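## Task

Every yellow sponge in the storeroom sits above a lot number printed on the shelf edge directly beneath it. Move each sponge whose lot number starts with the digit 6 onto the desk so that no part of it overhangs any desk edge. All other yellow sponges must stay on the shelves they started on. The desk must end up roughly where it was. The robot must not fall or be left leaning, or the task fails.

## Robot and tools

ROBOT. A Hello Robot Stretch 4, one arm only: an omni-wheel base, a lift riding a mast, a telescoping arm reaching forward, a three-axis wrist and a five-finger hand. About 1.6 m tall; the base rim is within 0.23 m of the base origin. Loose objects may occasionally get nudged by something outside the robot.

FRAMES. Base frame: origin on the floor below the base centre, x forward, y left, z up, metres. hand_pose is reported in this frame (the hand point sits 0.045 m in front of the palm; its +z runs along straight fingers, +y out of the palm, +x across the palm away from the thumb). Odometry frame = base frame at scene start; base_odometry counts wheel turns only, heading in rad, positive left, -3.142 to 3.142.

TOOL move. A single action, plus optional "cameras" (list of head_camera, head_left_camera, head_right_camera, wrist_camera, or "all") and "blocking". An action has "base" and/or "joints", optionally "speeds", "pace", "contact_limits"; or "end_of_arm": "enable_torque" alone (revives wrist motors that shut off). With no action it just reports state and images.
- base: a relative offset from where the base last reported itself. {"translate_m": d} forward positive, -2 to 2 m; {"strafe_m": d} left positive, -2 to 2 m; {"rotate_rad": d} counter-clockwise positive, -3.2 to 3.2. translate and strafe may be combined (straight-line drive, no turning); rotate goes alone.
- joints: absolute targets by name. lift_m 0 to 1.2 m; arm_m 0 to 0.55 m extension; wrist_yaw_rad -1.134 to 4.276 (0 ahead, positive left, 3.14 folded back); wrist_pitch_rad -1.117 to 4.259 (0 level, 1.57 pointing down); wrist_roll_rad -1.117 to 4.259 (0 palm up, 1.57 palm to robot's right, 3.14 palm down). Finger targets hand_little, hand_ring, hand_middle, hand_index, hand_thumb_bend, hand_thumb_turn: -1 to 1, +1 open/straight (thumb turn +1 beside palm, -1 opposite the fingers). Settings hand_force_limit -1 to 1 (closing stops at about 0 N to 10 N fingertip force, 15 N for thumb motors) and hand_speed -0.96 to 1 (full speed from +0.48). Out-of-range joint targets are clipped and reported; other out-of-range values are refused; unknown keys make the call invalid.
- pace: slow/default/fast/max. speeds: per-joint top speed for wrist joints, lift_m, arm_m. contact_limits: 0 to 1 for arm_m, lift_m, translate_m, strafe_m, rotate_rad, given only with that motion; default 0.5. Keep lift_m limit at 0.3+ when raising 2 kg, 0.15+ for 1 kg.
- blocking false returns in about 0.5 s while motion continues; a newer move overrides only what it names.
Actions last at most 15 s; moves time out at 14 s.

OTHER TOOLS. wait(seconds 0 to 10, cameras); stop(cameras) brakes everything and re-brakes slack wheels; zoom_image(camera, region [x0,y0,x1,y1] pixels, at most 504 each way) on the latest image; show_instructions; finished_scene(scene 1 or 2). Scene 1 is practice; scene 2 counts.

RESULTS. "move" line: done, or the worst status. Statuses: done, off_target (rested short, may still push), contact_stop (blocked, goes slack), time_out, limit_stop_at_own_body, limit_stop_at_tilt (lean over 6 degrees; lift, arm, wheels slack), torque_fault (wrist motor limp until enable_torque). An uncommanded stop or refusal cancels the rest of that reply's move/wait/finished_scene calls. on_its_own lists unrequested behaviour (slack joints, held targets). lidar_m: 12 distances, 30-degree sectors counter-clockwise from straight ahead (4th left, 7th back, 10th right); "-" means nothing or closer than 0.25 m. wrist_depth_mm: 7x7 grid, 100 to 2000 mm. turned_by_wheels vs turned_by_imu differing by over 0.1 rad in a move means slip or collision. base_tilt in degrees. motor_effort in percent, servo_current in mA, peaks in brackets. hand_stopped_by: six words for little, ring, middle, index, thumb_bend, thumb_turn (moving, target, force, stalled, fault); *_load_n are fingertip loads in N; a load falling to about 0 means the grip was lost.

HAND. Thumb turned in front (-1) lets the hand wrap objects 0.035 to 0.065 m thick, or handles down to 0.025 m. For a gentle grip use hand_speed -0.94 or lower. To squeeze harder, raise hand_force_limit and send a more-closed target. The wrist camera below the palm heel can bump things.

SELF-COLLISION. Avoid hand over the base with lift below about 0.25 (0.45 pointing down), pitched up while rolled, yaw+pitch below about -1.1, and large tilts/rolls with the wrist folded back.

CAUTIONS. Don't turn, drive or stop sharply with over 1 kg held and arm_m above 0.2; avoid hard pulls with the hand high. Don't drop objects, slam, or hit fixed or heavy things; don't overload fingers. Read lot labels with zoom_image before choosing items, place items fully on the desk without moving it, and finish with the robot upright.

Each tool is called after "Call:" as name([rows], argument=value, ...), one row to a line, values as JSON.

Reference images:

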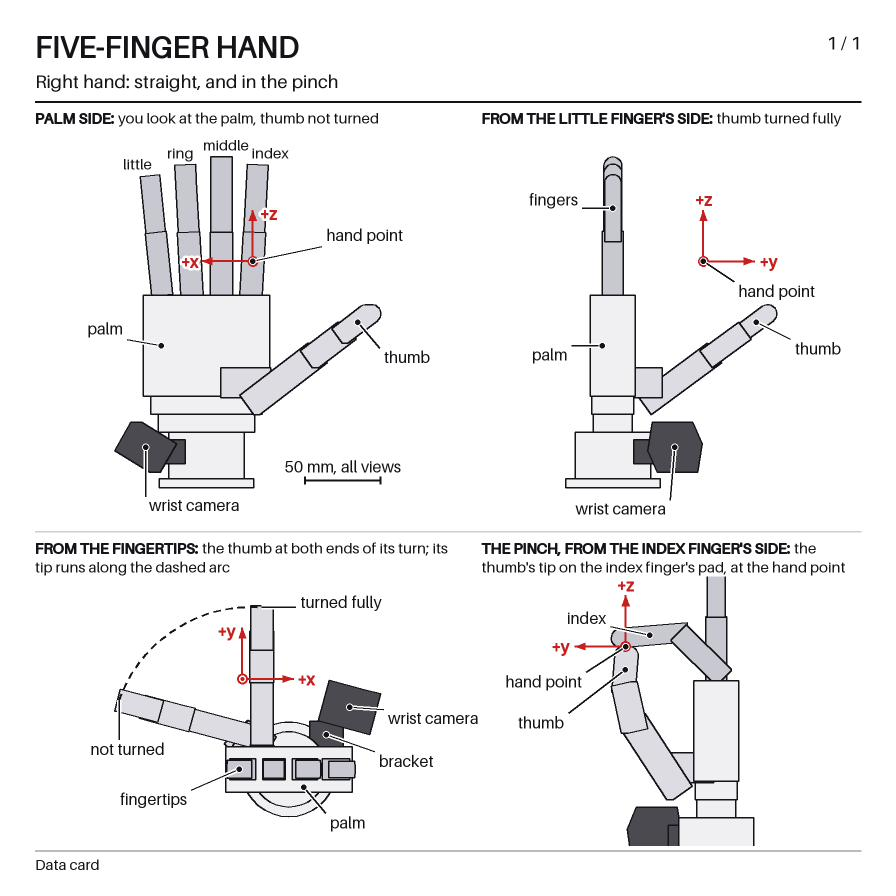

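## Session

Call:
move(cameras=["all"])

Scene clock: 0.00 s.
base_odometry: x=+0.000 y=+0.000 heading=+0.000
turned_by_wheels: +0.000
turned_by_imu: +0.000
base_tilt: forward=-0.1 right=+0.0
lidar_m: 2.10 1.21 0.82 0.77 0.80 1.06 2.11 1.04 0.71 0.62 0.68 1.94
base_status: not commanded
joint_positions: lift_m=+0.290 arm_m=+0.000 wrist_yaw_rad=+3.225 wrist_pitch_rad=+0.004 wrist_roll_rad=+0.000 hand_little=+1.000 hand_ring=+1.000 hand_middle=+1.000 hand_index=+1.000 hand_thumb_turn=+1.000 hand_thumb_bend=+1.000 hand_force_limit=+0.000 hand_speed=-0.800
joint_status: not commanded
measured_speeds: all 0
hand_stopped_by: target,target,target,target,target,target
little_load_n: 0.0
ring_load_n: 0.0
middle_load_n: 0.0
index_load_n: 0.0
thumb_bend_load_n: 0.0
thumb_turn_load_n: 0.0
motor_effort: lift_m=+22 arm_m=+4 wheel_0=+1 wheel_1=+1 wheel_2=-1
servo_current: wrist_yaw_rad=39 wrist_pitch_rad=33 wrist_roll_rad=39
hand_pose: x=-0.0599 y=+0.0993 z=+0.5275 quat_wxyz=(-0.519, -0.521, +0.480, +0.478) (m; base frame)
wrist_depth_mm: - 135 134 - - - - / - 120 134 - - - - / - 119 151 - - - - / 137 135 204 - - - - / 217 - - - - - - / 217 1576 167 176 - - - / - - - - - - -
pictures: head_camera, head_left_camera, head_right_camera, wrist_camera
camera_calibration:
wrist_camera: T_world_to_cam=[[-0.0527355, 0.997183, 0.0533387, -0.115451], [0.00308792, 0.0535756, -0.998559, 0.521701], [-0.998604, -0.0524948, -0.00590456, 0.109113], [0, 0, 0, 1]] pos_world=[0.101261, 0.0929035, 0.527751]

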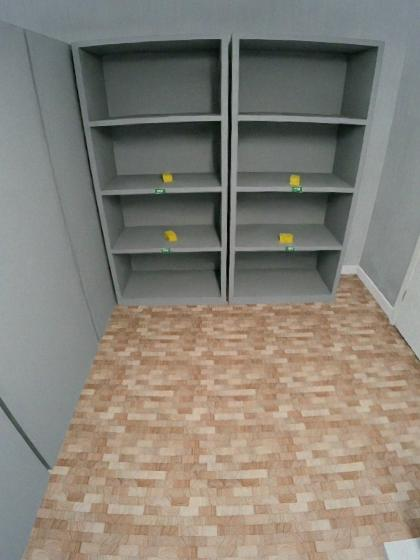

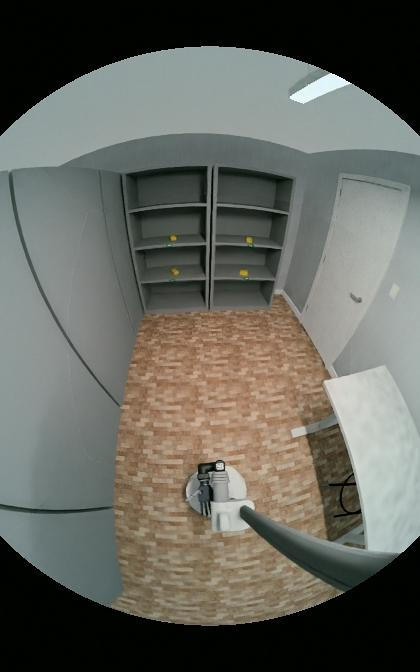

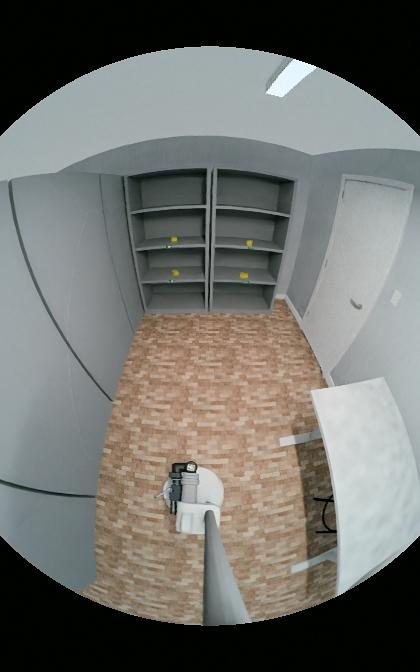

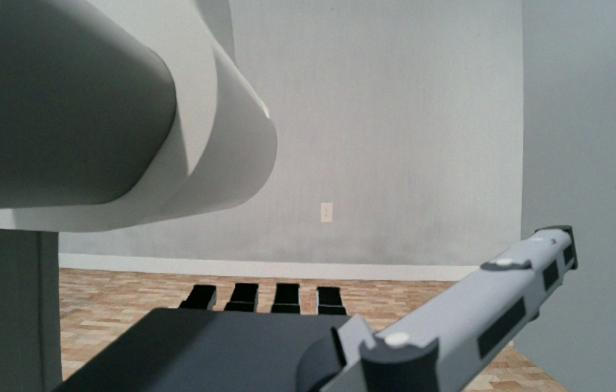

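Call:
zoom_image(camera="head_camera", region=[135, 160, 205, 260])

Call:
zoom_image(camera="head_camera", region=[260, 160, 330, 260])

Scaled by 5.040 from the camera's 420x560 image, which has a finer 1200x1600 frame.

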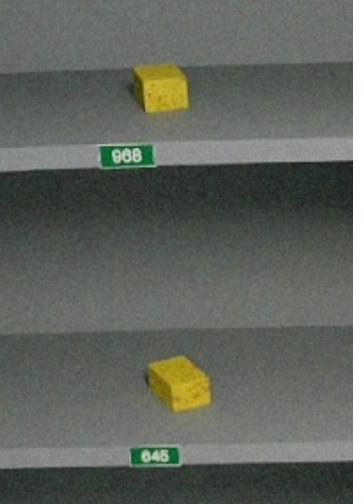

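Scaled by 5.040 from the camera's 420x560 image, which has a finer 1200x1600 frame.

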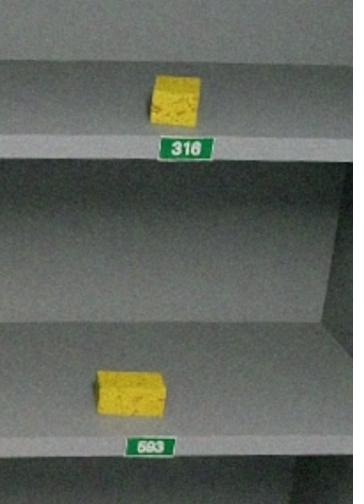

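Call:
move(base={"translate_m": 1.0}, joints={"lift_m": 0.62}, pace="fast")

Call:
move(joints={"wrist_yaw_rad": 0, "wrist_roll_rad": 1.571, "hand_thumb_turn": -1, "hand_speed": 0}, cameras=["head_camera", "wrist_camera"])

Call:
zoom_image(camera="head_camera", region=[90, 230, 190, 360])

Call:
zoom_image(camera="head_camera", region=[250, 230, 350, 360])

Scene clock: 12.13 s.
move: done
base_odometry: x=+1.000 y=+0.000 heading=+0.000
turned_by_wheels: +0.000
turned_by_imu: +0.003
base_tilt: forward=+0.0 right=+0.0
lidar_m: 1.11 1.14 0.89 0.83 0.85 1.17 3.10 0.94 0.78 1.33 1.40 1.20
base_status: done
joint_positions: lift_m=+0.620 arm_m=+0.000 wrist_yaw_rad=+3.225 wrist_pitch_rad=+0.004 wrist_roll_rad=+0.000 hand_little=+1.000 hand_ring=+1.000 hand_middle=+1.000 hand_index=+1.000 hand_thumb_turn=+1.000 hand_thumb_bend=+1.000 hand_force_limit=+0.000 hand_speed=-0.800
joint_status: all done
measured_speeds: all 0
hand_stopped_by: target,target,target,target,target,target
little_load_n: 0.0
ring_load_n: 0.0
middle_load_n: 0.0
index_load_n: 0.0
thumb_bend_load_n: 0.0
thumb_turn_load_n: 0.5
motor_effort: lift_m=+27(32) arm_m=+4(4) wheel_0=+1(8) wheel_1=+0(11) wheel_2=+0(15)
servo_current: wrist_yaw_rad=26(52) wrist_pitch_rad=52(59) wrist_roll_rad=26(59)
hand_pose: x=-0.0599 y=+0.0993 z=+0.8571 quat_wxyz=(-0.519, -0.521, +0.480, +0.478) (m; base frame)
wrist_depth_mm: - 134 134 - - - - / - 118 133 - - - 1255 / - 121 154 - - - - / 137 135 201 - - - - / 217 - - - - - - / 216 - 167 176 - - - / - - - - - - -
pictures: none

Scene clock: 14.53 s.
move: done
base_odometry: x=+1.000 y=+0.000 heading=+0.000
turned_by_wheels: +0.000
turned_by_imu: +0.001
base_tilt: forward=+0.0 right=+0.0
lidar_m: 1.11 1.17 0.87 0.83 0.89 1.17 3.12 0.97 0.78 1.35 1.39 1.21
base_status: not commanded
joint_positions: lift_m=+0.620 arm_m=+0.000 wrist_yaw_rad=+0.002 wrist_pitch_rad=+0.004 wrist_roll_rad=+1.568 hand_little=+1.000 hand_ring=+1.000 hand_middle=+1.000 hand_index=+1.000 hand_thumb_turn=-1.000 hand_thumb_bend=+1.000 hand_force_limit=+0.000 hand_speed=+0.000
joint_status: all done
measured_speeds: all 0
hand_stopped_by: target,target,target,target,target,target
little_load_n: 0.0
ring_load_n: 0.0
middle_load_n: 0.0
index_load_n: 0.0
thumb_bend_load_n: 0.0
thumb_turn_load_n: 0.0
motor_effort: lift_m=+27(27) arm_m=+4(4) wheel_0=+1(1) wheel_1=+0(1) wheel_2=+0(1)
servo_current: wrist_yaw_rad=33(104) wrist_pitch_rad=46(52) wrist_roll_rad=33(104)
hand_pose: x=+0.3925 y=-0.1473 z=+0.7663 quat_wxyz=(+0.000, +0.708, +0.002, +0.706) (m; base frame)
wrist_depth_mm: - - 1336 - - - - / - - 1118 112 - - - / - - 1098 - - - - / - - 960 - - - - / - - - - - - - / - 123 130 - - 1430 976 / - - - - - - 960
pictures: head_camera, wrist_camera
camera_calibration:
wrist_camera: T_world_to_cam=[[-0.0343218, -0.0564015, -0.997818, 0.784754], [-0.00585577, 0.9984, -0.056233, 0.19252], [0.999394, 0.00391297, -0.0345972, -0.204493], [0, 0, 0, 1]] pos_world=[0.23243, -0.147151, 0.786793]

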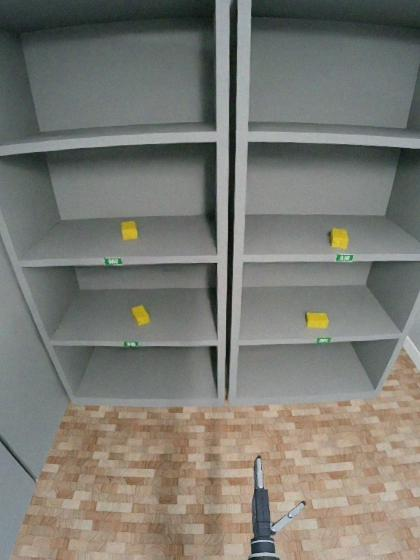

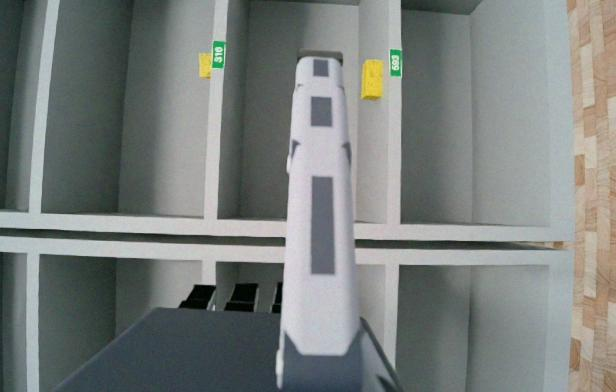

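Scaled by 3.877 from the camera's 420x560 image, which has a finer 1200x1600 frame.

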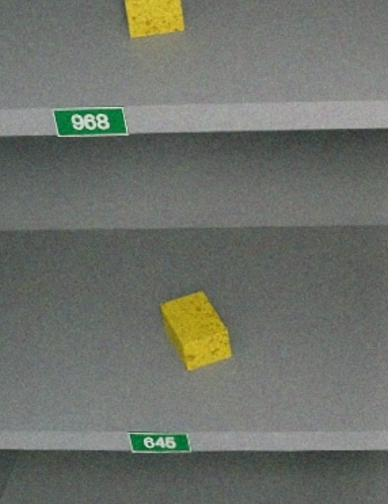

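Scaled by 3.877 from the camera's 420x560 image, which has a finer 1200x1600 frame.

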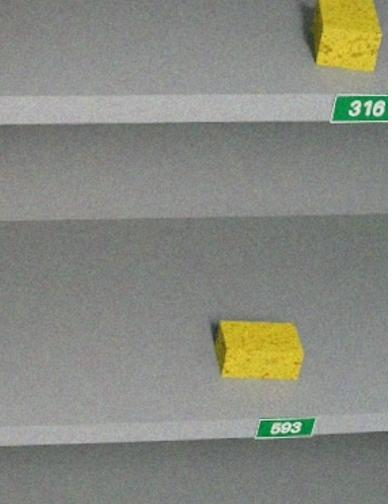

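Call:
zoom_image(camera="wrist_camera", region=[350, 30, 420, 110])

Call:
zoom_image(camera="head_camera", region=[310, 330, 340, 350])

Call:
zoom_image(camera="head_camera", region=[120, 290, 170, 350])

Scaled by 6.300.

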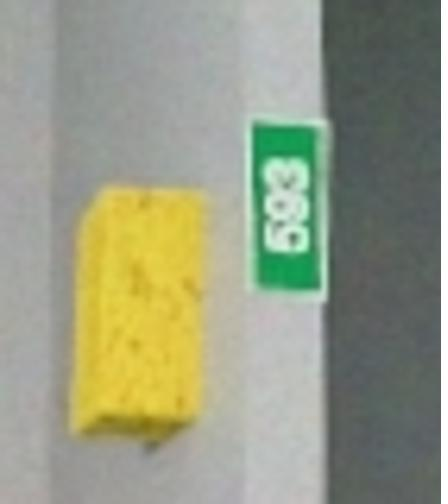

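Scaled by 16.800 from the camera's 420x560 image, which has a finer 1200x1600 frame.

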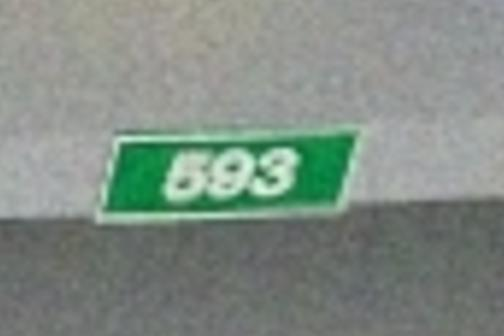

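Scaled by 8.400 from the camera's 420x560 image, which has a finer 1200x1600 frame.

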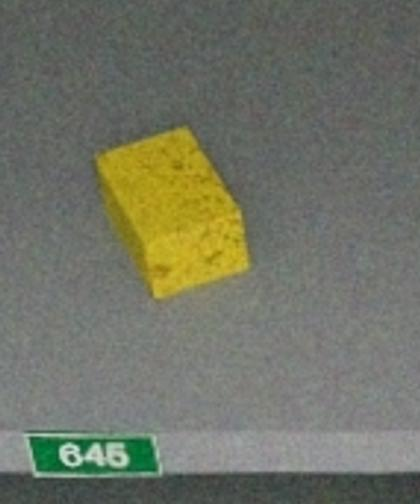

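Call:
move(base={"translate_m": 0.405, "strafe_m": 0.358}, joints={"lift_m": 0.53, "wrist_yaw_rad": 0.585, "arm_m": 0.1}, cameras=["head_camera", "wrist_camera"])

Call:
zoom_image(camera="head_camera", region=[120, 360, 260, 500])

Scene clock: 88.33 s.
move: done
base_odometry: x=+1.405 y=+0.358 heading=+0.000
turned_by_wheels: +0.000
turned_by_imu: +0.002
base_tilt: forward=+0.0 right=+0.0
lidar_m: 0.69 0.71 0.54 0.48 0.52 0.70 1.76 1.44 1.34 1.66 1.06 0.74
base_status: done
joint_positions: lift_m=+0.530 arm_m=+0.100 wrist_yaw_rad=+0.583 wrist_pitch_rad=+0.004 wrist_roll_rad=+1.568 hand_little=+1.000 hand_ring=+1.000 hand_middle=+1.000 hand_index=+1.000 hand_thumb_turn=-1.000 hand_thumb_bend=+1.000 hand_force_limit=+0.000 hand_speed=+0.000
joint_status: all done
measured_speeds: all 0
hand_stopped_by: target,target,target,target,target,target
little_load_n: 0.0
ring_load_n: 0.0
middle_load_n: 0.0
index_load_n: 0.0
thumb_bend_load_n: 0.0
thumb_turn_load_n: 0.5
motor_effort: lift_m=+16(25) arm_m=+5(10) wheel_0=-1(5) wheel_1=+0(12) wheel_2=-1(13)
servo_current: wrist_yaw_rad=39(104) wrist_pitch_rad=33(65) wrist_roll_rad=39(52)
hand_pose: x=+0.5369 y=-0.0013 z=+0.6772 quat_wxyz=(-0.202, +0.678, +0.205, +0.676) (m; base frame)
wrist_depth_mm: 394 585 - - - - - / 399 564 - 112 477 - - / 407 569 - - - - 854 / 410 539 - - - 960 - / 436 585 - - - - - / 469 530 130 - - - - / - - - - - - -
pictures: head_camera, wrist_camera
camera_calibration:
wrist_camera: T_world_to_cam=[[0.00230753, -0.0659846, -0.997818, 0.689362], [-0.553416, 0.831005, -0.0562332, 0.336344], [0.832902, 0.552338, -0.0345993, -0.2624], [0, 0, 0, 1]] pos_world=[0.403101, -0.0890828, 0.697693]

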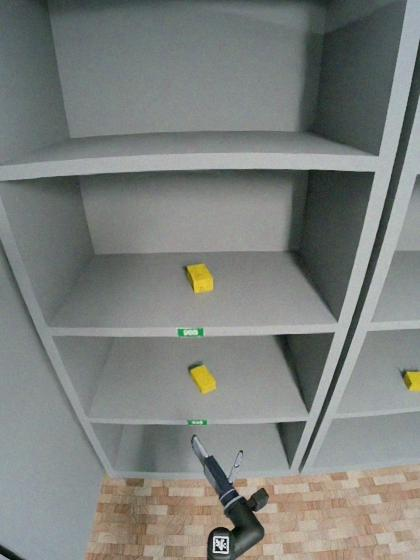

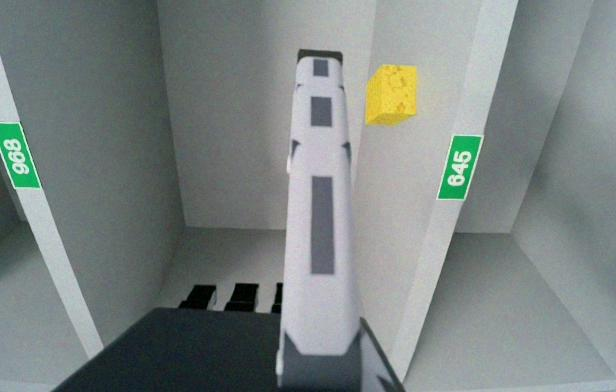

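Scaled by 3.600 from the camera's 420x560 image, which has a finer 1200x1600 frame.

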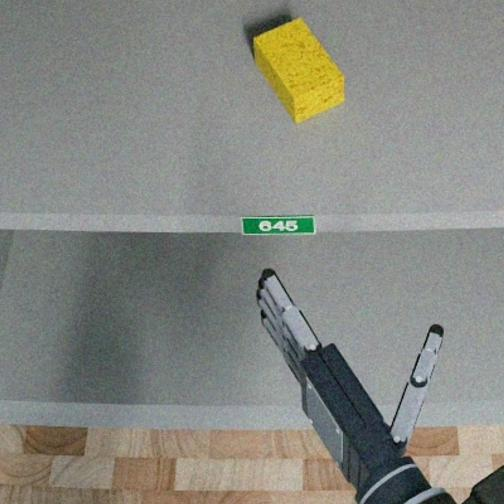

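Call:
zoom_image(camera="wrist_camera", region=[350, 50, 430, 140])

Scaled by 5.600.

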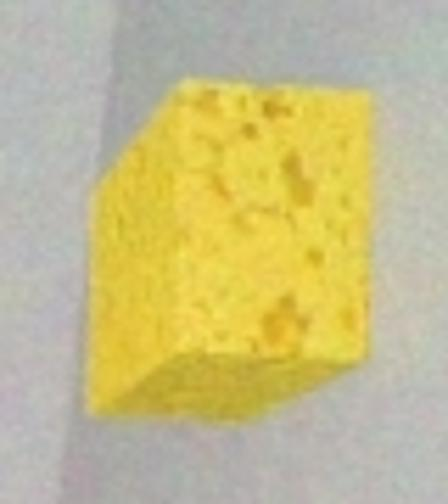

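Call:
move(joints={"arm_m": 0.34, "lift_m": 0.47}, cameras=["head_camera", "wrist_camera"])

Call:
zoom_image(camera="wrist_camera", region=[340, 120, 480, 280])

Call:
zoom_image(camera="head_camera", region=[120, 320, 260, 460])

Scene clock: 106.60 s.
move: done
base_odometry: x=+1.405 y=+0.358 heading=+0.000
turned_by_wheels: +0.000
turned_by_imu: +0.001
base_tilt: forward=+0.1 right=+0.0
lidar_m: 0.68 0.73 0.55 0.51 0.51 0.72 1.72 1.41 1.33 1.68 1.09 0.73
base_status: not commanded
joint_positions: lift_m=+0.470 arm_m=+0.340 wrist_yaw_rad=+0.583 wrist_pitch_rad=+0.004 wrist_roll_rad=+1.568 hand_little=+1.000 hand_ring=+1.000 hand_middle=+1.000 hand_index=+1.000 hand_thumb_turn=-1.000 hand_thumb_bend=+1.000 hand_force_limit=+0.000 hand_speed=+0.000
joint_status: all done
measured_speeds: all 0
hand_stopped_by: target,target,target,target,target,target
little_load_n: 0.0
ring_load_n: 0.0
middle_load_n: 0.0
index_load_n: -0.5
thumb_bend_load_n: 0.0
thumb_turn_load_n: 0.0
motor_effort: lift_m=+16(18) arm_m=+5(9) wheel_0=-1(1) wheel_1=+0(0) wheel_2=-1(1)
servo_current: wrist_yaw_rad=26(46) wrist_pitch_rad=46(59) wrist_roll_rad=46(52)
hand_pose: x=+0.7769 y=-0.0013 z=+0.6173 quat_wxyz=(-0.202, +0.678, +0.205, +0.676) (m; base frame)
wrist_depth_mm: 480 - - - - 184 - / 492 - - 112 - 185 - / 504 - - - - 198 144 / 508 609 - - 270 184 - / 504 691 - - - 182 - / 500 137 130 - - 190 146 / 500 - - - - 176 -
pictures: head_camera, wrist_camera
camera_calibration:
wrist_camera: T_world_to_cam=[[0.00225754, -0.0658979, -0.997824, 0.628983], [-0.553485, 0.830966, -0.0561305, 0.465765], [0.832856, 0.552407, -0.0345975, -0.464338], [0, 0, 0, 1]] pos_world=[0.643101, -0.0890828, 0.637693]

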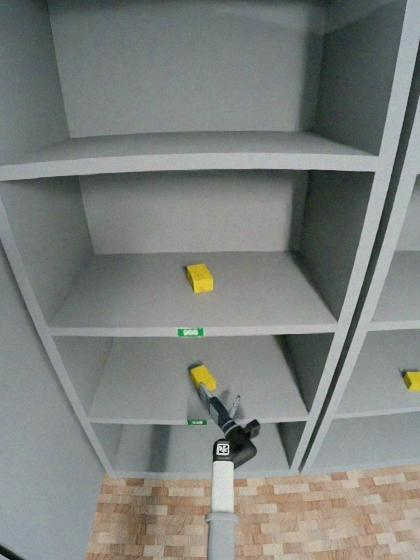

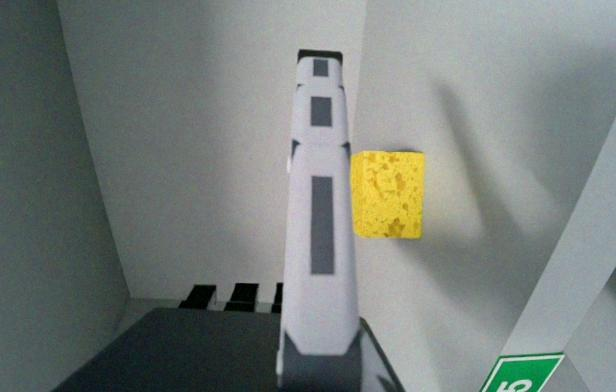

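Scaled by 3.150.

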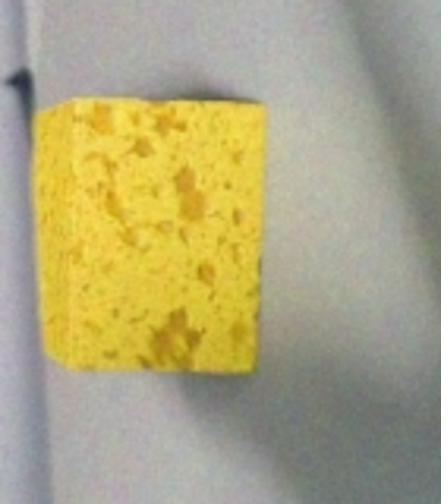

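Scaled by 3.600 from the camera's 420x560 image, which has a finer 1200x1600 frame.

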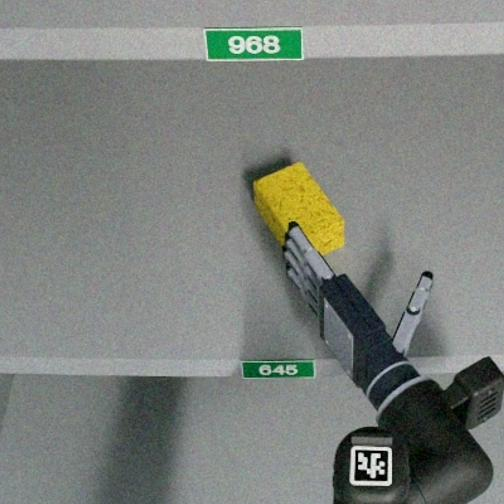

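Call:
move(joints={"lift_m": 0.422}, contact_limits={"lift_m": 0.15})

Call:
move(base={"translate_m": 0.0345, "strafe_m": 0.011}, pace="slow", cameras=["head_camera", "wrist_camera"])

Call:
zoom_image(camera="head_camera", region=[120, 320, 260, 460])

Scene clock: 127.03 s.
move: done
base_odometry: x=+1.405 y=+0.358 heading=+0.000
turned_by_wheels: +0.000
turned_by_imu: +0.001
base_tilt: forward=+0.0 right=+0.0
lidar_m: 0.67 0.71 0.52 0.50 0.53 0.71 1.75 1.43 1.31 1.69 1.07 0.74
base_status: not commanded
joint_positions: lift_m=+0.422 arm_m=+0.340 wrist_yaw_rad=+0.583 wrist_pitch_rad=+0.004 wrist_roll_rad=+1.568 hand_little=+1.000 hand_ring=+1.000 hand_middle=+1.000 hand_index=+1.000 hand_thumb_turn=-1.000 hand_thumb_bend=+1.000 hand_force_limit=+0.000 hand_speed=+0.000
joint_status: all done
measured_speeds: all 0
hand_stopped_by: target,target,target,target,target,target
little_load_n: 0.0
ring_load_n: 0.0
middle_load_n: 0.0
index_load_n: 0.0
thumb_bend_load_n: 0.0
thumb_turn_load_n: 0.5
motor_effort: lift_m=+16(17) arm_m=+5(5) wheel_0=-1(1) wheel_1=+0(0) wheel_2=+0(1)
servo_current: wrist_yaw_rad=46(46) wrist_pitch_rad=46(46) wrist_roll_rad=46(52)
contact_limits: lift_m 0.15
hand_pose: x=+0.7769 y=-0.0013 z=+0.5693 quat_wxyz=(-0.202, +0.678, +0.205, +0.676) (m; base frame)
wrist_depth_mm: - - - - 177 - - / 530 - - 112 158 108 - / 539 - - - 141 109 - / 585 - - - 140 118 - / 549 - - - 138 132 - / 549 136 130 - - 141 - / 574 - - - - - -
pictures: none

Scene clock: 128.50 s.
move: done
base_odometry: x=+1.439 y=+0.369 heading=+0.000
turned_by_wheels: +0.000
turned_by_imu: +0.001
base_tilt: forward=+0.0 right=+0.0
lidar_m: 0.65 0.68 0.54 0.47 0.49 0.71 1.82 1.46 1.35 1.70 1.04 0.70
base_status: done
joint_positions: lift_m=+0.422 arm_m=+0.340 wrist_yaw_rad=+0.583 wrist_pitch_rad=+0.004 wrist_roll_rad=+1.568 hand_little=+1.000 hand_ring=+1.000 hand_middle=+1.000 hand_index=+1.000 hand_thumb_turn=-1.000 hand_thumb_bend=+1.000 hand_force_limit=+0.000 hand_speed=+0.000
joint_status: not commanded
measured_speeds: all 0
hand_stopped_by: target,target,target,target,target,target
little_load_n: 0.0
ring_load_n: 0.0
middle_load_n: 0.0
index_load_n: 0.0
thumb_bend_load_n: 0.0
thumb_turn_load_n: 0.5
motor_effort: lift_m=+16(16) arm_m=+5(5) wheel_0=+2(4) wheel_1=+2(9) wheel_2=-1(9)
servo_current: wrist_yaw_rad=39(46) wrist_pitch_rad=39(59) wrist_roll_rad=46(52)
contact_limits: lift_m 0.15
hand_pose: x=+0.7769 y=-0.0013 z=+0.5693 quat_wxyz=(-0.202, +0.678, +0.205, +0.676) (m; base frame)
wrist_depth_mm: - - - - 177 - - / - - - 112 157 - - / 530 - - - 141 108 - / 549 - - - 139 - - / 569 - - - 138 114 - / 544 683 130 - - 112 - / 574 - - - - 107 -
pictures: head_camera, wrist_camera
camera_calibration:
wrist_camera: T_world_to_cam=[[0.00225754, -0.0658979, -0.997824, 0.581088], [-0.553485, 0.830966, -0.0561305, 0.463071], [0.832856, 0.552407, -0.0345975, -0.465999], [0, 0, 0, 1]] pos_world=[0.643101, -0.0890828, 0.589693]

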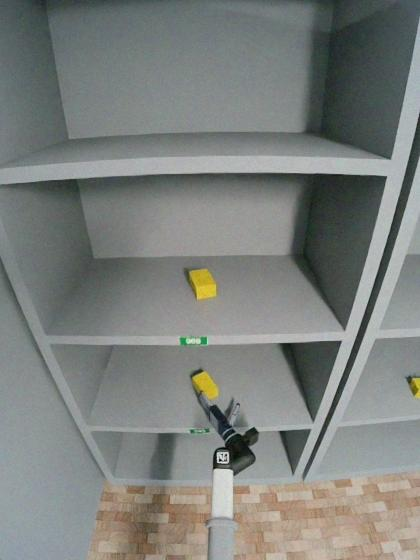

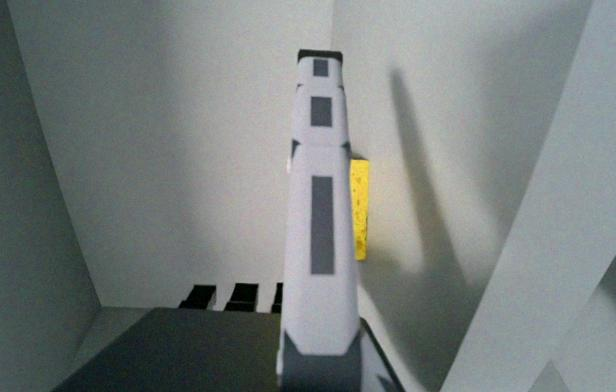

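Scaled by 3.600 from the camera's 420x560 image, which has a finer 1200x1600 frame.

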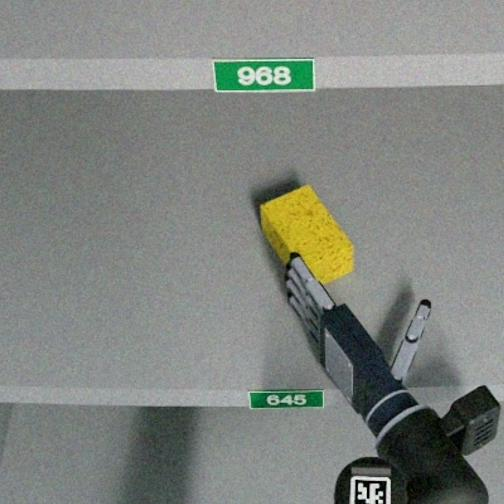

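Call:
move(base={"translate_m": 0.09, "strafe_m": 0.0597}, pace="slow", contact_limits={"translate_m": 0.2}, cameras=["head_camera", "wrist_camera"])

Call:
zoom_image(camera="head_camera", region=[120, 320, 260, 460])

Scene clock: 134.40 s.
move: done
base_odometry: x=+1.529 y=+0.429 heading=+0.000
turned_by_wheels: +0.000
turned_by_imu: +0.002
base_tilt: forward=+0.0 right=+0.0
lidar_m: 0.55 0.58 0.46 0.42 0.44 0.63 1.56 1.58 1.46 1.75 0.93 0.59
base_status: done
joint_positions: lift_m=+0.422 arm_m=+0.340 wrist_yaw_rad=+0.583 wrist_pitch_rad=+0.004 wrist_roll_rad=+1.568 hand_little=+1.000 hand_ring=+1.000 hand_middle=+1.000 hand_index=+1.000 hand_thumb_turn=-1.000 hand_thumb_bend=+1.000 hand_force_limit=+0.000 hand_speed=+0.000
joint_status: not commanded
measured_speeds: all 0
hand_stopped_by: target,target,target,target,target,target
little_load_n: 0.0
ring_load_n: 0.0
middle_load_n: -0.5
index_load_n: 0.0
thumb_bend_load_n: 0.0
thumb_turn_load_n: 0.0
motor_effort: lift_m=+16(16) arm_m=+5(5) wheel_0=-1(4) wheel_1=+2(10) wheel_2=-1(12)
servo_current: wrist_yaw_rad=39(46) wrist_pitch_rad=52(59) wrist_roll_rad=33(52)
contact_limits: lift_m 0.15; translate_m 0.2
hand_pose: x=+0.7769 y=-0.0013 z=+0.5693 quat_wxyz=(-0.202, +0.678, +0.205, +0.676) (m; base frame)
wrist_depth_mm: - - - - 177 - - / - - - 112 157 - - / - - - - 125 108 - / - - - - 126 - - / 530 - - - 126 115 - / 574 123 130 - 127 113 - / 539 - - - - - -
pictures: head_camera, wrist_camera
camera_calibration:
wrist_camera: T_world_to_cam=[[0.00225754, -0.0658979, -0.997824, 0.581088], [-0.553485, 0.830966, -0.0561305, 0.463071], [0.832856, 0.552407, -0.0345975, -0.465999], [0, 0, 0, 1]] pos_world=[0.643101, -0.0890828, 0.589693]

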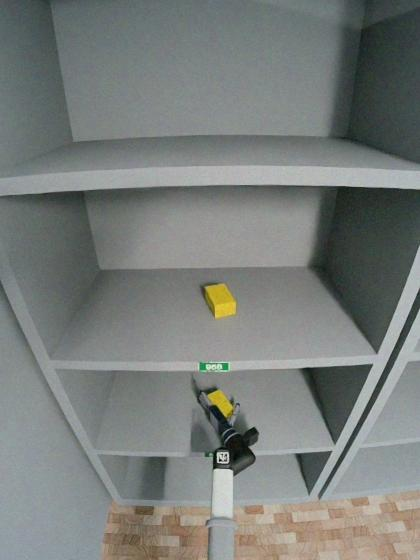

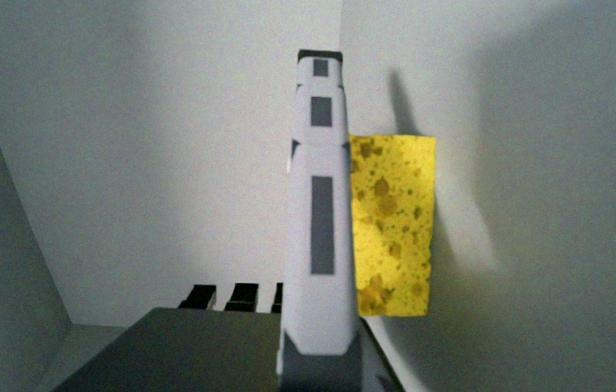

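Scaled by 3.600 from the camera's 420x560 image, which has a finer 1200x1600 frame.

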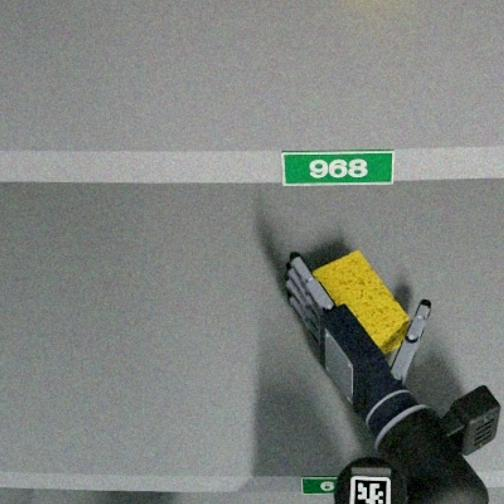

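Call:
move(joints={"hand_thumb_bend": -1, "hand_speed": -0.88, "hand_force_limit": 0})

Call:
move(joints={"lift_m": 0.49}, speeds={"lift_m": 0.08}, cameras=["head_camera", "wrist_camera"])

Scene clock: 145.40 s.
move: off_target
base_odometry: x=+1.529 y=+0.429 heading=+0.000
turned_by_wheels: +0.000
turned_by_imu: +0.003
base_tilt: forward=+0.0 right=+0.0
lidar_m: 0.55 0.57 0.48 0.44 0.44 0.63 1.55 1.54 1.46 1.75 0.86 0.61
base_status: not commanded
joint_positions: lift_m=+0.422 arm_m=+0.340 wrist_yaw_rad=+0.583 wrist_pitch_rad=+0.004 wrist_roll_rad=+1.568 hand_little=+1.000 hand_ring=+1.000 hand_middle=+1.000 hand_index=+1.000 hand_thumb_turn=-1.000 hand_thumb_bend=+0.586 hand_force_limit=+0.000 hand_speed=-0.880
joint_status: hand_thumb_bend off_target (ended at +0.586, target -1.000); the others done
measured_speeds: all 0
hand_stopped_by: target,target,target,target,force,target
little_load_n: 0.0
ring_load_n: 0.0
middle_load_n: 0.0
index_load_n: 0.0
thumb_bend_load_n: 7.0
thumb_turn_load_n: 0.0
motor_effort: lift_m=+16(16) arm_m=+5(5) wheel_0=-1(2) wheel_1=+3(3) wheel_2=-1(1)
servo_current: wrist_yaw_rad=39(52) wrist_pitch_rad=39(52) wrist_roll_rad=39(59)
contact_limits: lift_m 0.15; translate_m 0.2
hand_pose: x=+0.7769 y=-0.0013 z=+0.5693 quat_wxyz=(-0.202, +0.678, +0.205, +0.676) (m; base frame)
wrist_depth_mm: - - - - 177 - - / - - - - 176 - - / - - - - 141 109 - / - - - - 132 108 - / 535 - - - 132 115 - / 580 123 131 - 132 113 - / 539 - - - - - -
pictures: none

Scene clock: 146.80 s.
move: done
base_odometry: x=+1.529 y=+0.429 heading=+0.000
turned_by_wheels: +0.000
turned_by_imu: +0.000
base_tilt: forward=+0.0 right=+0.0
lidar_m: 0.56 0.58 0.46 0.42 0.46 0.62 1.57 1.55 1.47 1.76 0.87 0.59
base_status: not commanded
joint_positions: lift_m=+0.489 arm_m=+0.340 wrist_yaw_rad=+0.583 wrist_pitch_rad=+0.004 wrist_roll_rad=+1.568 hand_little=+1.000 hand_ring=+1.000 hand_middle=+1.000 hand_index=+1.000 hand_thumb_turn=-1.000 hand_thumb_bend=+0.586 hand_force_limit=+0.000 hand_speed=-0.880
joint_status: all done
measured_speeds: all 0
hand_stopped_by: target,target,target,target,force,target
little_load_n: 0.0
ring_load_n: 0.0
middle_load_n: 0.0
index_load_n: -0.5
thumb_bend_load_n: 7.5
thumb_turn_load_n: 0.0
motor_effort: lift_m=+28(31) arm_m=+5(5) wheel_0=-2(2) wheel_1=+2(3) wheel_2=-1(1)
servo_current: wrist_yaw_rad=20(52) wrist_pitch_rad=39(52) wrist_roll_rad=39(52)
contact_limits: translate_m 0.2
hand_pose: x=+0.7769 y=-0.0013 z=+0.6363 quat_wxyz=(-0.202, +0.678, +0.205, +0.676) (m; base frame)
wrist_depth_mm: - - - - - 206 - / - - - - - 206 - / 442 - - - - 207 163 / 473 - - - 132 207 171 / 480 - - - 132 204 - / 477 137 130 - - 201 167 / 469 - - - - 197 -
pictures: head_camera, wrist_camera
camera_calibration:
wrist_camera: T_world_to_cam=[[0.00225754, -0.0658979, -0.997824, 0.647942], [-0.553485, 0.830966, -0.0561305, 0.466832], [0.832856, 0.552407, -0.0345975, -0.463681], [0, 0, 0, 1]] pos_world=[0.643101, -0.0890828, 0.656693]

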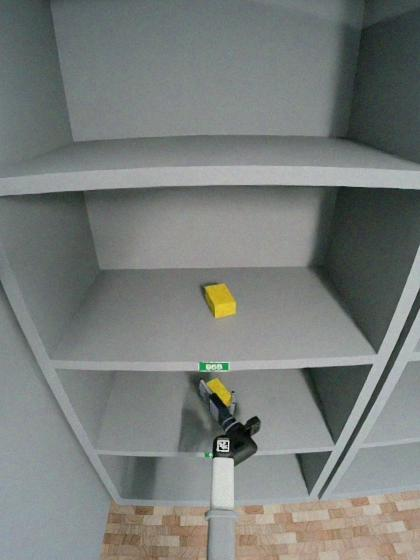

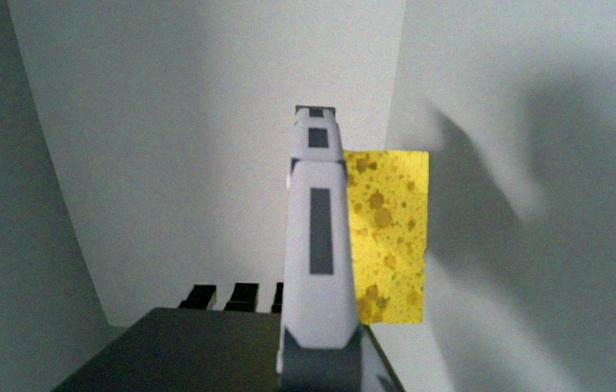

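Call:
move(joints={"arm_m": 0.05}, base={"translate_m": -0.35}, cameras=["wrist_camera"])

Call:
move(base={"translate_m": -1.28, "strafe_m": -0.55}, joints={"lift_m": 0.85})

Call:
move(base={"rotate_rad": -1.57}, cameras=["all"])

Scene clock: 168.43 s.
move: done
base_odometry: x=+1.179 y=+0.429 heading=+0.000
turned_by_wheels: +0.000
turned_by_imu: +0.001
base_tilt: forward=+0.0 right=+0.1
lidar_m: 0.91 0.66 0.46 0.40 0.42 0.62 1.48 1.61 1.26 1.75 1.43 0.98
base_status: done
joint_positions: lift_m=+0.490 arm_m=+0.050 wrist_yaw_rad=+0.584 wrist_pitch_rad=+0.004 wrist_roll_rad=+1.568 hand_little=+1.000 hand_ring=+1.000 hand_middle=+1.000 hand_index=+1.000 hand_thumb_turn=-1.000 hand_thumb_bend=+0.586 hand_force_limit=+0.000 hand_speed=-0.880
joint_status: all done
measured_speeds: all 0
hand_stopped_by: target,target,target,target,force,target
little_load_n: 0.0
ring_load_n: 0.0
middle_load_n: 0.0
index_load_n: 0.0
thumb_bend_load_n: 7.5
thumb_turn_load_n: -0.5
motor_effort: lift_m=+27(28) arm_m=-5(9) wheel_0=-2(6) wheel_1=-2(11) wheel_2=-2(17)
servo_current: wrist_yaw_rad=33(46) wrist_pitch_rad=59(59) wrist_roll_rad=33(46)
hand_pose: x=+0.4871 y=-0.0013 z=+0.6363 quat_wxyz=(-0.202, +0.678, +0.205, +0.676) (m; base frame)
wrist_depth_mm: - 585 - - - - - / - 603 - - - 1060 - / - - - - - - - / - 798 - - 132 - - / - - - - 132 - 788 / - 123 130 - - - - / - - - - - - -
pictures: wrist_camera
camera_calibration:
wrist_camera: T_world_to_cam=[[0.00226335, -0.0658944, -0.997824, 0.648694], [-0.5536, 0.830889, -0.0561261, 0.306468], [0.83278, 0.552523, -0.0345986, -0.222277], [0, 0, 0, 1]] pos_world=[0.353301, -0.0890827, 0.656793]

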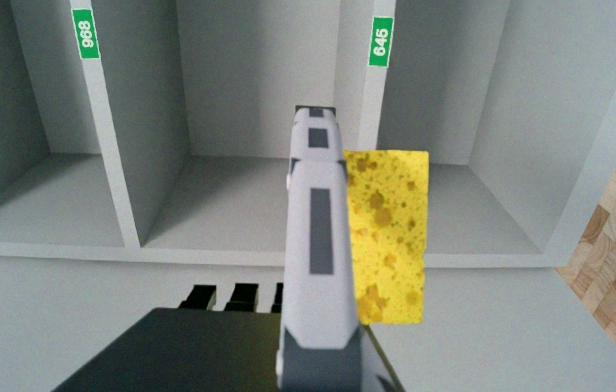

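Scene clock: 174.47 s.
move: done
base_odometry: x=-0.101 y=-0.121 heading=-0.001
turned_by_wheels: +0.000
turned_by_imu: +0.000
base_tilt: forward=+0.0 right=+0.0
lidar_m: 2.17 1.41 0.96 0.90 0.89 1.24 2.00 0.83 0.57 0.53 0.57 0.74
base_status: done
joint_positions: lift_m=+0.850 arm_m=+0.050 wrist_yaw_rad=+0.584 wrist_pitch_rad=+0.004 wrist_roll_rad=+1.568 hand_little=+1.000 hand_ring=+1.000 hand_middle=+1.000 hand_index=+1.000 hand_thumb_turn=-1.000 hand_thumb_bend=+0.586 hand_force_limit=+0.000 hand_speed=-0.880
joint_status: all done
measured_speeds: all 0
hand_stopped_by: target,target,target,target,force,target
little_load_n: 0.0
ring_load_n: 0.0
middle_load_n: 0.0
index_load_n: 0.0
thumb_bend_load_n: 7.5
thumb_turn_load_n: 0.0
motor_effort: lift_m=+27(31) arm_m=-5(5) wheel_0=+0(4) wheel_1=+1(13) wheel_2=-2(13)
servo_current: wrist_yaw_rad=39(59) wrist_pitch_rad=39(59) wrist_roll_rad=33(59)
hand_pose: x=+0.4871 y=-0.0013 z=+0.9963 quat_wxyz=(-0.202, +0.678, +0.205, +0.676) (m; base frame)
wrist_depth_mm: - - - - - 1808 1430 / - - - - - 1863 1366 / - - - - - 1921 1366 / - - - - 132 1863 1397 / - - - - 132 - 1336 / - 123 130 - - - 1281 / - - - - - - -
pictures: none

Scene clock: 176.53 s.
move: done
base_odometry: x=-0.101 y=-0.121 heading=-1.570
turned_by_wheels: -1.570
turned_by_imu: -1.548
base_tilt: forward=+0.0 right=+0.0
lidar_m: 0.53 0.57 0.75 2.25 1.38 0.97 0.90 0.92 1.24 2.01 0.82 0.59
base_status: done
joint_positions: lift_m=+0.850 arm_m=+0.050 wrist_yaw_rad=+0.584 wrist_pitch_rad=+0.004 wrist_roll_rad=+1.568 hand_little=+1.000 hand_ring=+1.000 hand_middle=+1.000 hand_index=+1.000 hand_thumb_turn=-1.000 hand_thumb_bend=+0.586 hand_force_limit=+0.000 hand_speed=-0.880
joint_status: not commanded
measured_speeds: all 0
hand_stopped_by: target,target,target,target,force,target
little_load_n: 0.0
ring_load_n: 0.0
middle_load_n: 0.0
index_load_n: 0.0
thumb_bend_load_n: 7.5
thumb_turn_load_n: 0.0
motor_effort: lift_m=+26(27) arm_m=-5(5) wheel_0=+2(8) wheel_1=+2(11) wheel_2=-1(15)
servo_current: wrist_yaw_rad=39(46) wrist_pitch_rad=39(59) wrist_roll_rad=46(52)
hand_pose: x=+0.4871 y=-0.0011 z=+0.9964 quat_wxyz=(-0.202, +0.678, +0.205, +0.676) (m; base frame)
wrist_depth_mm: - - - - - 488 407 / - - - - - 488 410 / - - - - - 492 407 / - - - - 132 488 407 / - - - - 132 484 404 / - 123 130 - - 477 402 / 1618 - - - - 473 397
pictures: head_camera, head_left_camera, head_right_camera, wrist_camera
camera_calibration:
wrist_camera: T_world_to_cam=[[0.00230527, -0.0658965, -0.997824, 1.008], [-0.554084, 0.830566, -0.0561308, 0.326798], [0.832457, 0.553008, -0.0345975, -0.209801], [0, 0, 0, 1]] pos_world=[0.3534, -0.0889821, 1.01689]

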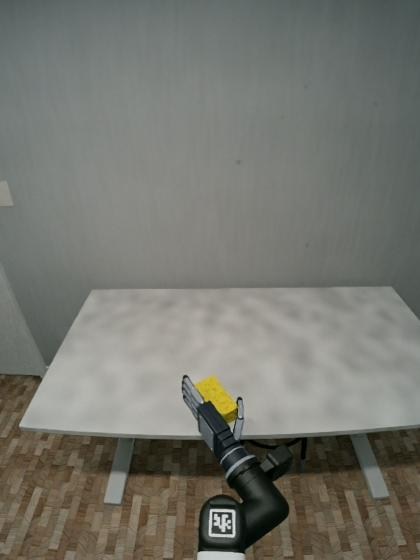

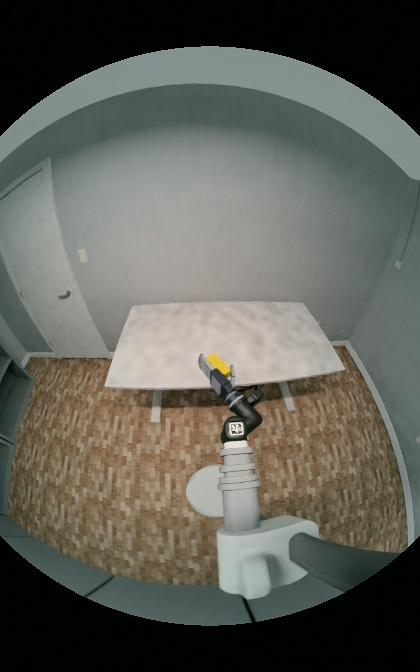

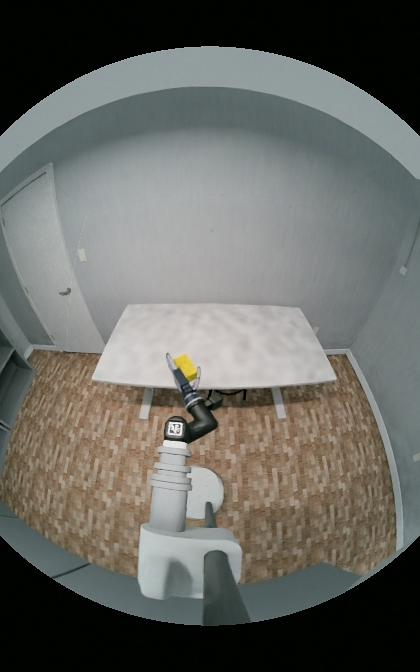

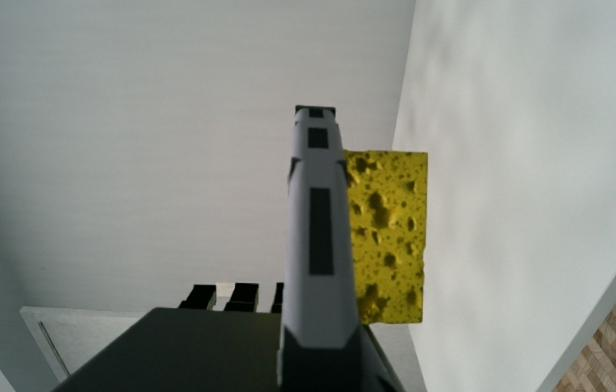

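Call:
move(joints={"arm_m": 0.32, "lift_m": 0.66}, cameras=["wrist_camera"])

Scene clock: 182.13 s.
move: done
base_odometry: x=-0.101 y=-0.121 heading=-1.570
turned_by_wheels: +0.000
turned_by_imu: +0.002
base_tilt: forward=+0.0 right=+0.0
lidar_m: 0.54 0.55 0.80 2.25 1.40 0.97 0.90 0.91 1.23 1.98 0.83 0.60
base_status: not commanded
joint_positions: lift_m=+0.660 arm_m=+0.320 wrist_yaw_rad=+0.584 wrist_pitch_rad=+0.004 wrist_roll_rad=+1.568 hand_little=+1.000 hand_ring=+1.000 hand_middle=+1.000 hand_index=+1.000 hand_thumb_turn=-1.000 hand_thumb_bend=+0.586 hand_force_limit=+0.000 hand_speed=-0.880
joint_status: all done
measured_speeds: all 0
hand_stopped_by: target,target,target,target,force,target
little_load_n: 0.0
ring_load_n: 0.0
middle_load_n: 0.0
index_load_n: 0.0
thumb_bend_load_n: 7.0
thumb_turn_load_n: 0.0
motor_effort: lift_m=+16(25) arm_m=+5(9) wheel_0=+2(2) wheel_1=+2(2) wheel_2=-1(1)
servo_current: wrist_yaw_rad=33(46) wrist_pitch_rad=39(59) wrist_roll_rad=33(52)
hand_pose: x=+0.7569 y=-0.0011 z=+0.8073 quat_wxyz=(-0.202, +0.678, +0.205, +0.676) (m; base frame)
wrist_depth_mm: - - - - 322 190 - / - - - - 362 205 - / - - - - 287 191 - / - - - - 131 179 148 / - - - - 132 189 - / - 123 130 - - 185 - / - - - - - 182 -
pictures: wrist_camera
camera_calibration:
wrist_camera: T_world_to_cam=[[0.00230527, -0.0658965, -0.997824, 0.818592], [-0.554084, 0.830566, -0.0561308, 0.46567], [0.832457, 0.553008, -0.0345975, -0.440944], [0, 0, 0, 1]] pos_world=[0.6232, -0.0889821, 0.827693]

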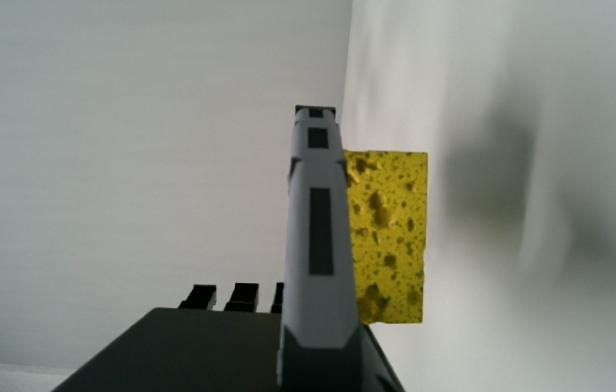

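Call:
move(joints={"lift_m": 0.62}, speeds={"lift_m": 0.1})

Call:
move(joints={"lift_m": 0.608}, contact_limits={"lift_m": 0.1}, speeds={"lift_m": 0.03}, cameras=["head_camera", "wrist_camera"])

Call:
zoom_image(camera="head_camera", region=[140, 350, 300, 450])

Scene clock: 187.47 s.
move: done
base_odometry: x=-0.101 y=-0.121 heading=-1.570
turned_by_wheels: +0.000
turned_by_imu: +0.001
base_tilt: forward=+0.0 right=+0.0
lidar_m: 0.54 0.57 0.74 2.25 1.39 0.96 0.90 0.91 1.21 2.00 0.82 0.58
base_status: not commanded
joint_positions: lift_m=+0.620 arm_m=+0.320 wrist_yaw_rad=+0.584 wrist_pitch_rad=+0.004 wrist_roll_rad=+1.568 hand_little=+1.000 hand_ring=+1.000 hand_middle=+1.000 hand_index=+1.000 hand_thumb_turn=-1.000 hand_thumb_bend=+0.586 hand_force_limit=+0.000 hand_speed=-0.880
joint_status: all done
measured_speeds: all 0
hand_stopped_by: target,target,target,target,force,target
little_load_n: 0.0
ring_load_n: 0.0
middle_load_n: 0.0
index_load_n: 0.0
thumb_bend_load_n: 7.5
thumb_turn_load_n: 0.5
motor_effort: lift_m=+16(17) arm_m=+5(5) wheel_0=+2(2) wheel_1=+2(2) wheel_2=-1(1)
servo_current: wrist_yaw_rad=46(46) wrist_pitch_rad=46(59) wrist_roll_rad=39(46)
hand_pose: x=+0.7569 y=-0.0011 z=+0.7673 quat_wxyz=(-0.202, +0.678, +0.205, +0.676) (m; base frame)
wrist_depth_mm: - - - - 219 115 - / - - - - 217 124 - / - - - - 174 124 - / - - - - 131 115 - / - - - - 132 122 - / - 123 130 - 132 120 - / - - - - - 118 -
pictures: none

Scene clock: 188.27 s.
move: done
base_odometry: x=-0.101 y=-0.121 heading=-1.570
turned_by_wheels: +0.000
turned_by_imu: +0.000
base_tilt: forward=+0.0 right=+0.0
lidar_m: 0.54 0.56 0.74 2.24 1.40 0.98 0.90 0.92 1.26 2.00 0.84 0.57
base_status: not commanded
joint_positions: lift_m=+0.609 arm_m=+0.320 wrist_yaw_rad=+0.584 wrist_pitch_rad=+0.004 wrist_roll_rad=+1.568 hand_little=+1.000 hand_ring=+1.000 hand_middle=+1.000 hand_index=+1.000 hand_thumb_turn=-1.000 hand_thumb_bend=+0.586 hand_force_limit=+0.000 hand_speed=-0.880
joint_status: all done
measured_speeds: all 0
hand_stopped_by: target,target,target,target,force,target
little_load_n: 0.0
ring_load_n: 0.0
middle_load_n: 0.0
index_load_n: 0.0
thumb_bend_load_n: 7.0
thumb_turn_load_n: 0.0
motor_effort: lift_m=+15(17) arm_m=+5(5) wheel_0=+2(2) wheel_1=+2(2) wheel_2=-1(1)
servo_current: wrist_yaw_rad=39(46) wrist_pitch_rad=39(59) wrist_roll_rad=46(52)
contact_limits: lift_m 0.1
hand_pose: x=+0.7569 y=-0.0011 z=+0.7553 quat_wxyz=(-0.202, +0.678, +0.205, +0.676) (m; base frame)
wrist_depth_mm: - - - - 202 - - / - - - 347 177 108 - / - - - - 141 - - / - - - - 132 - - / - - - - 132 - - / - 123 130 - 132 - - / - - - - - - -
pictures: head_camera, wrist_camera
camera_calibration:
wrist_camera: T_world_to_cam=[[0.00230527, -0.0658965, -0.997824, 0.766805], [-0.554084, 0.830566, -0.0561308, 0.462757], [0.832457, 0.553008, -0.0345975, -0.442739], [0, 0, 0, 1]] pos_world=[0.6232, -0.0889821, 0.775793]

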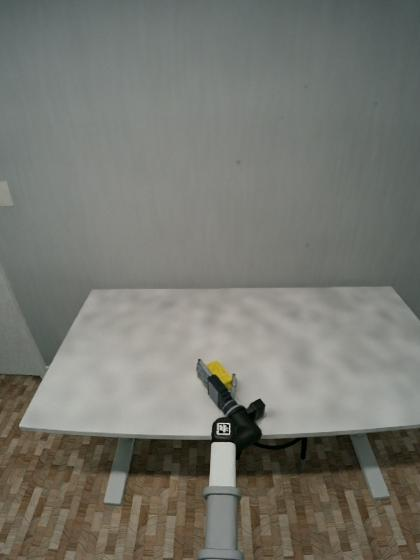

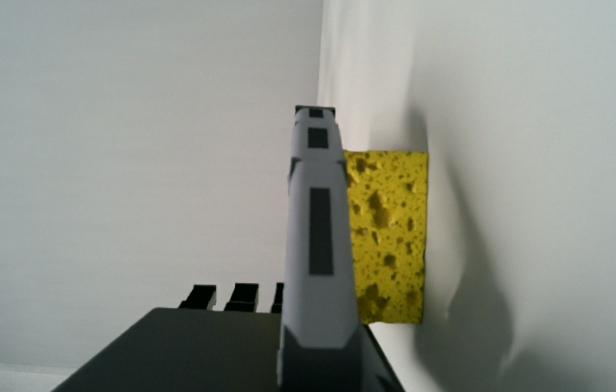

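Scaled by 3.150 from the camera's 420x560 image, which has a finer 1200x1600 frame.

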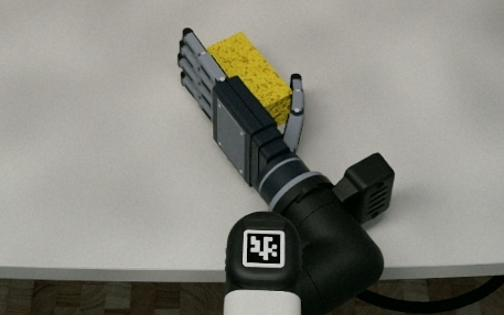

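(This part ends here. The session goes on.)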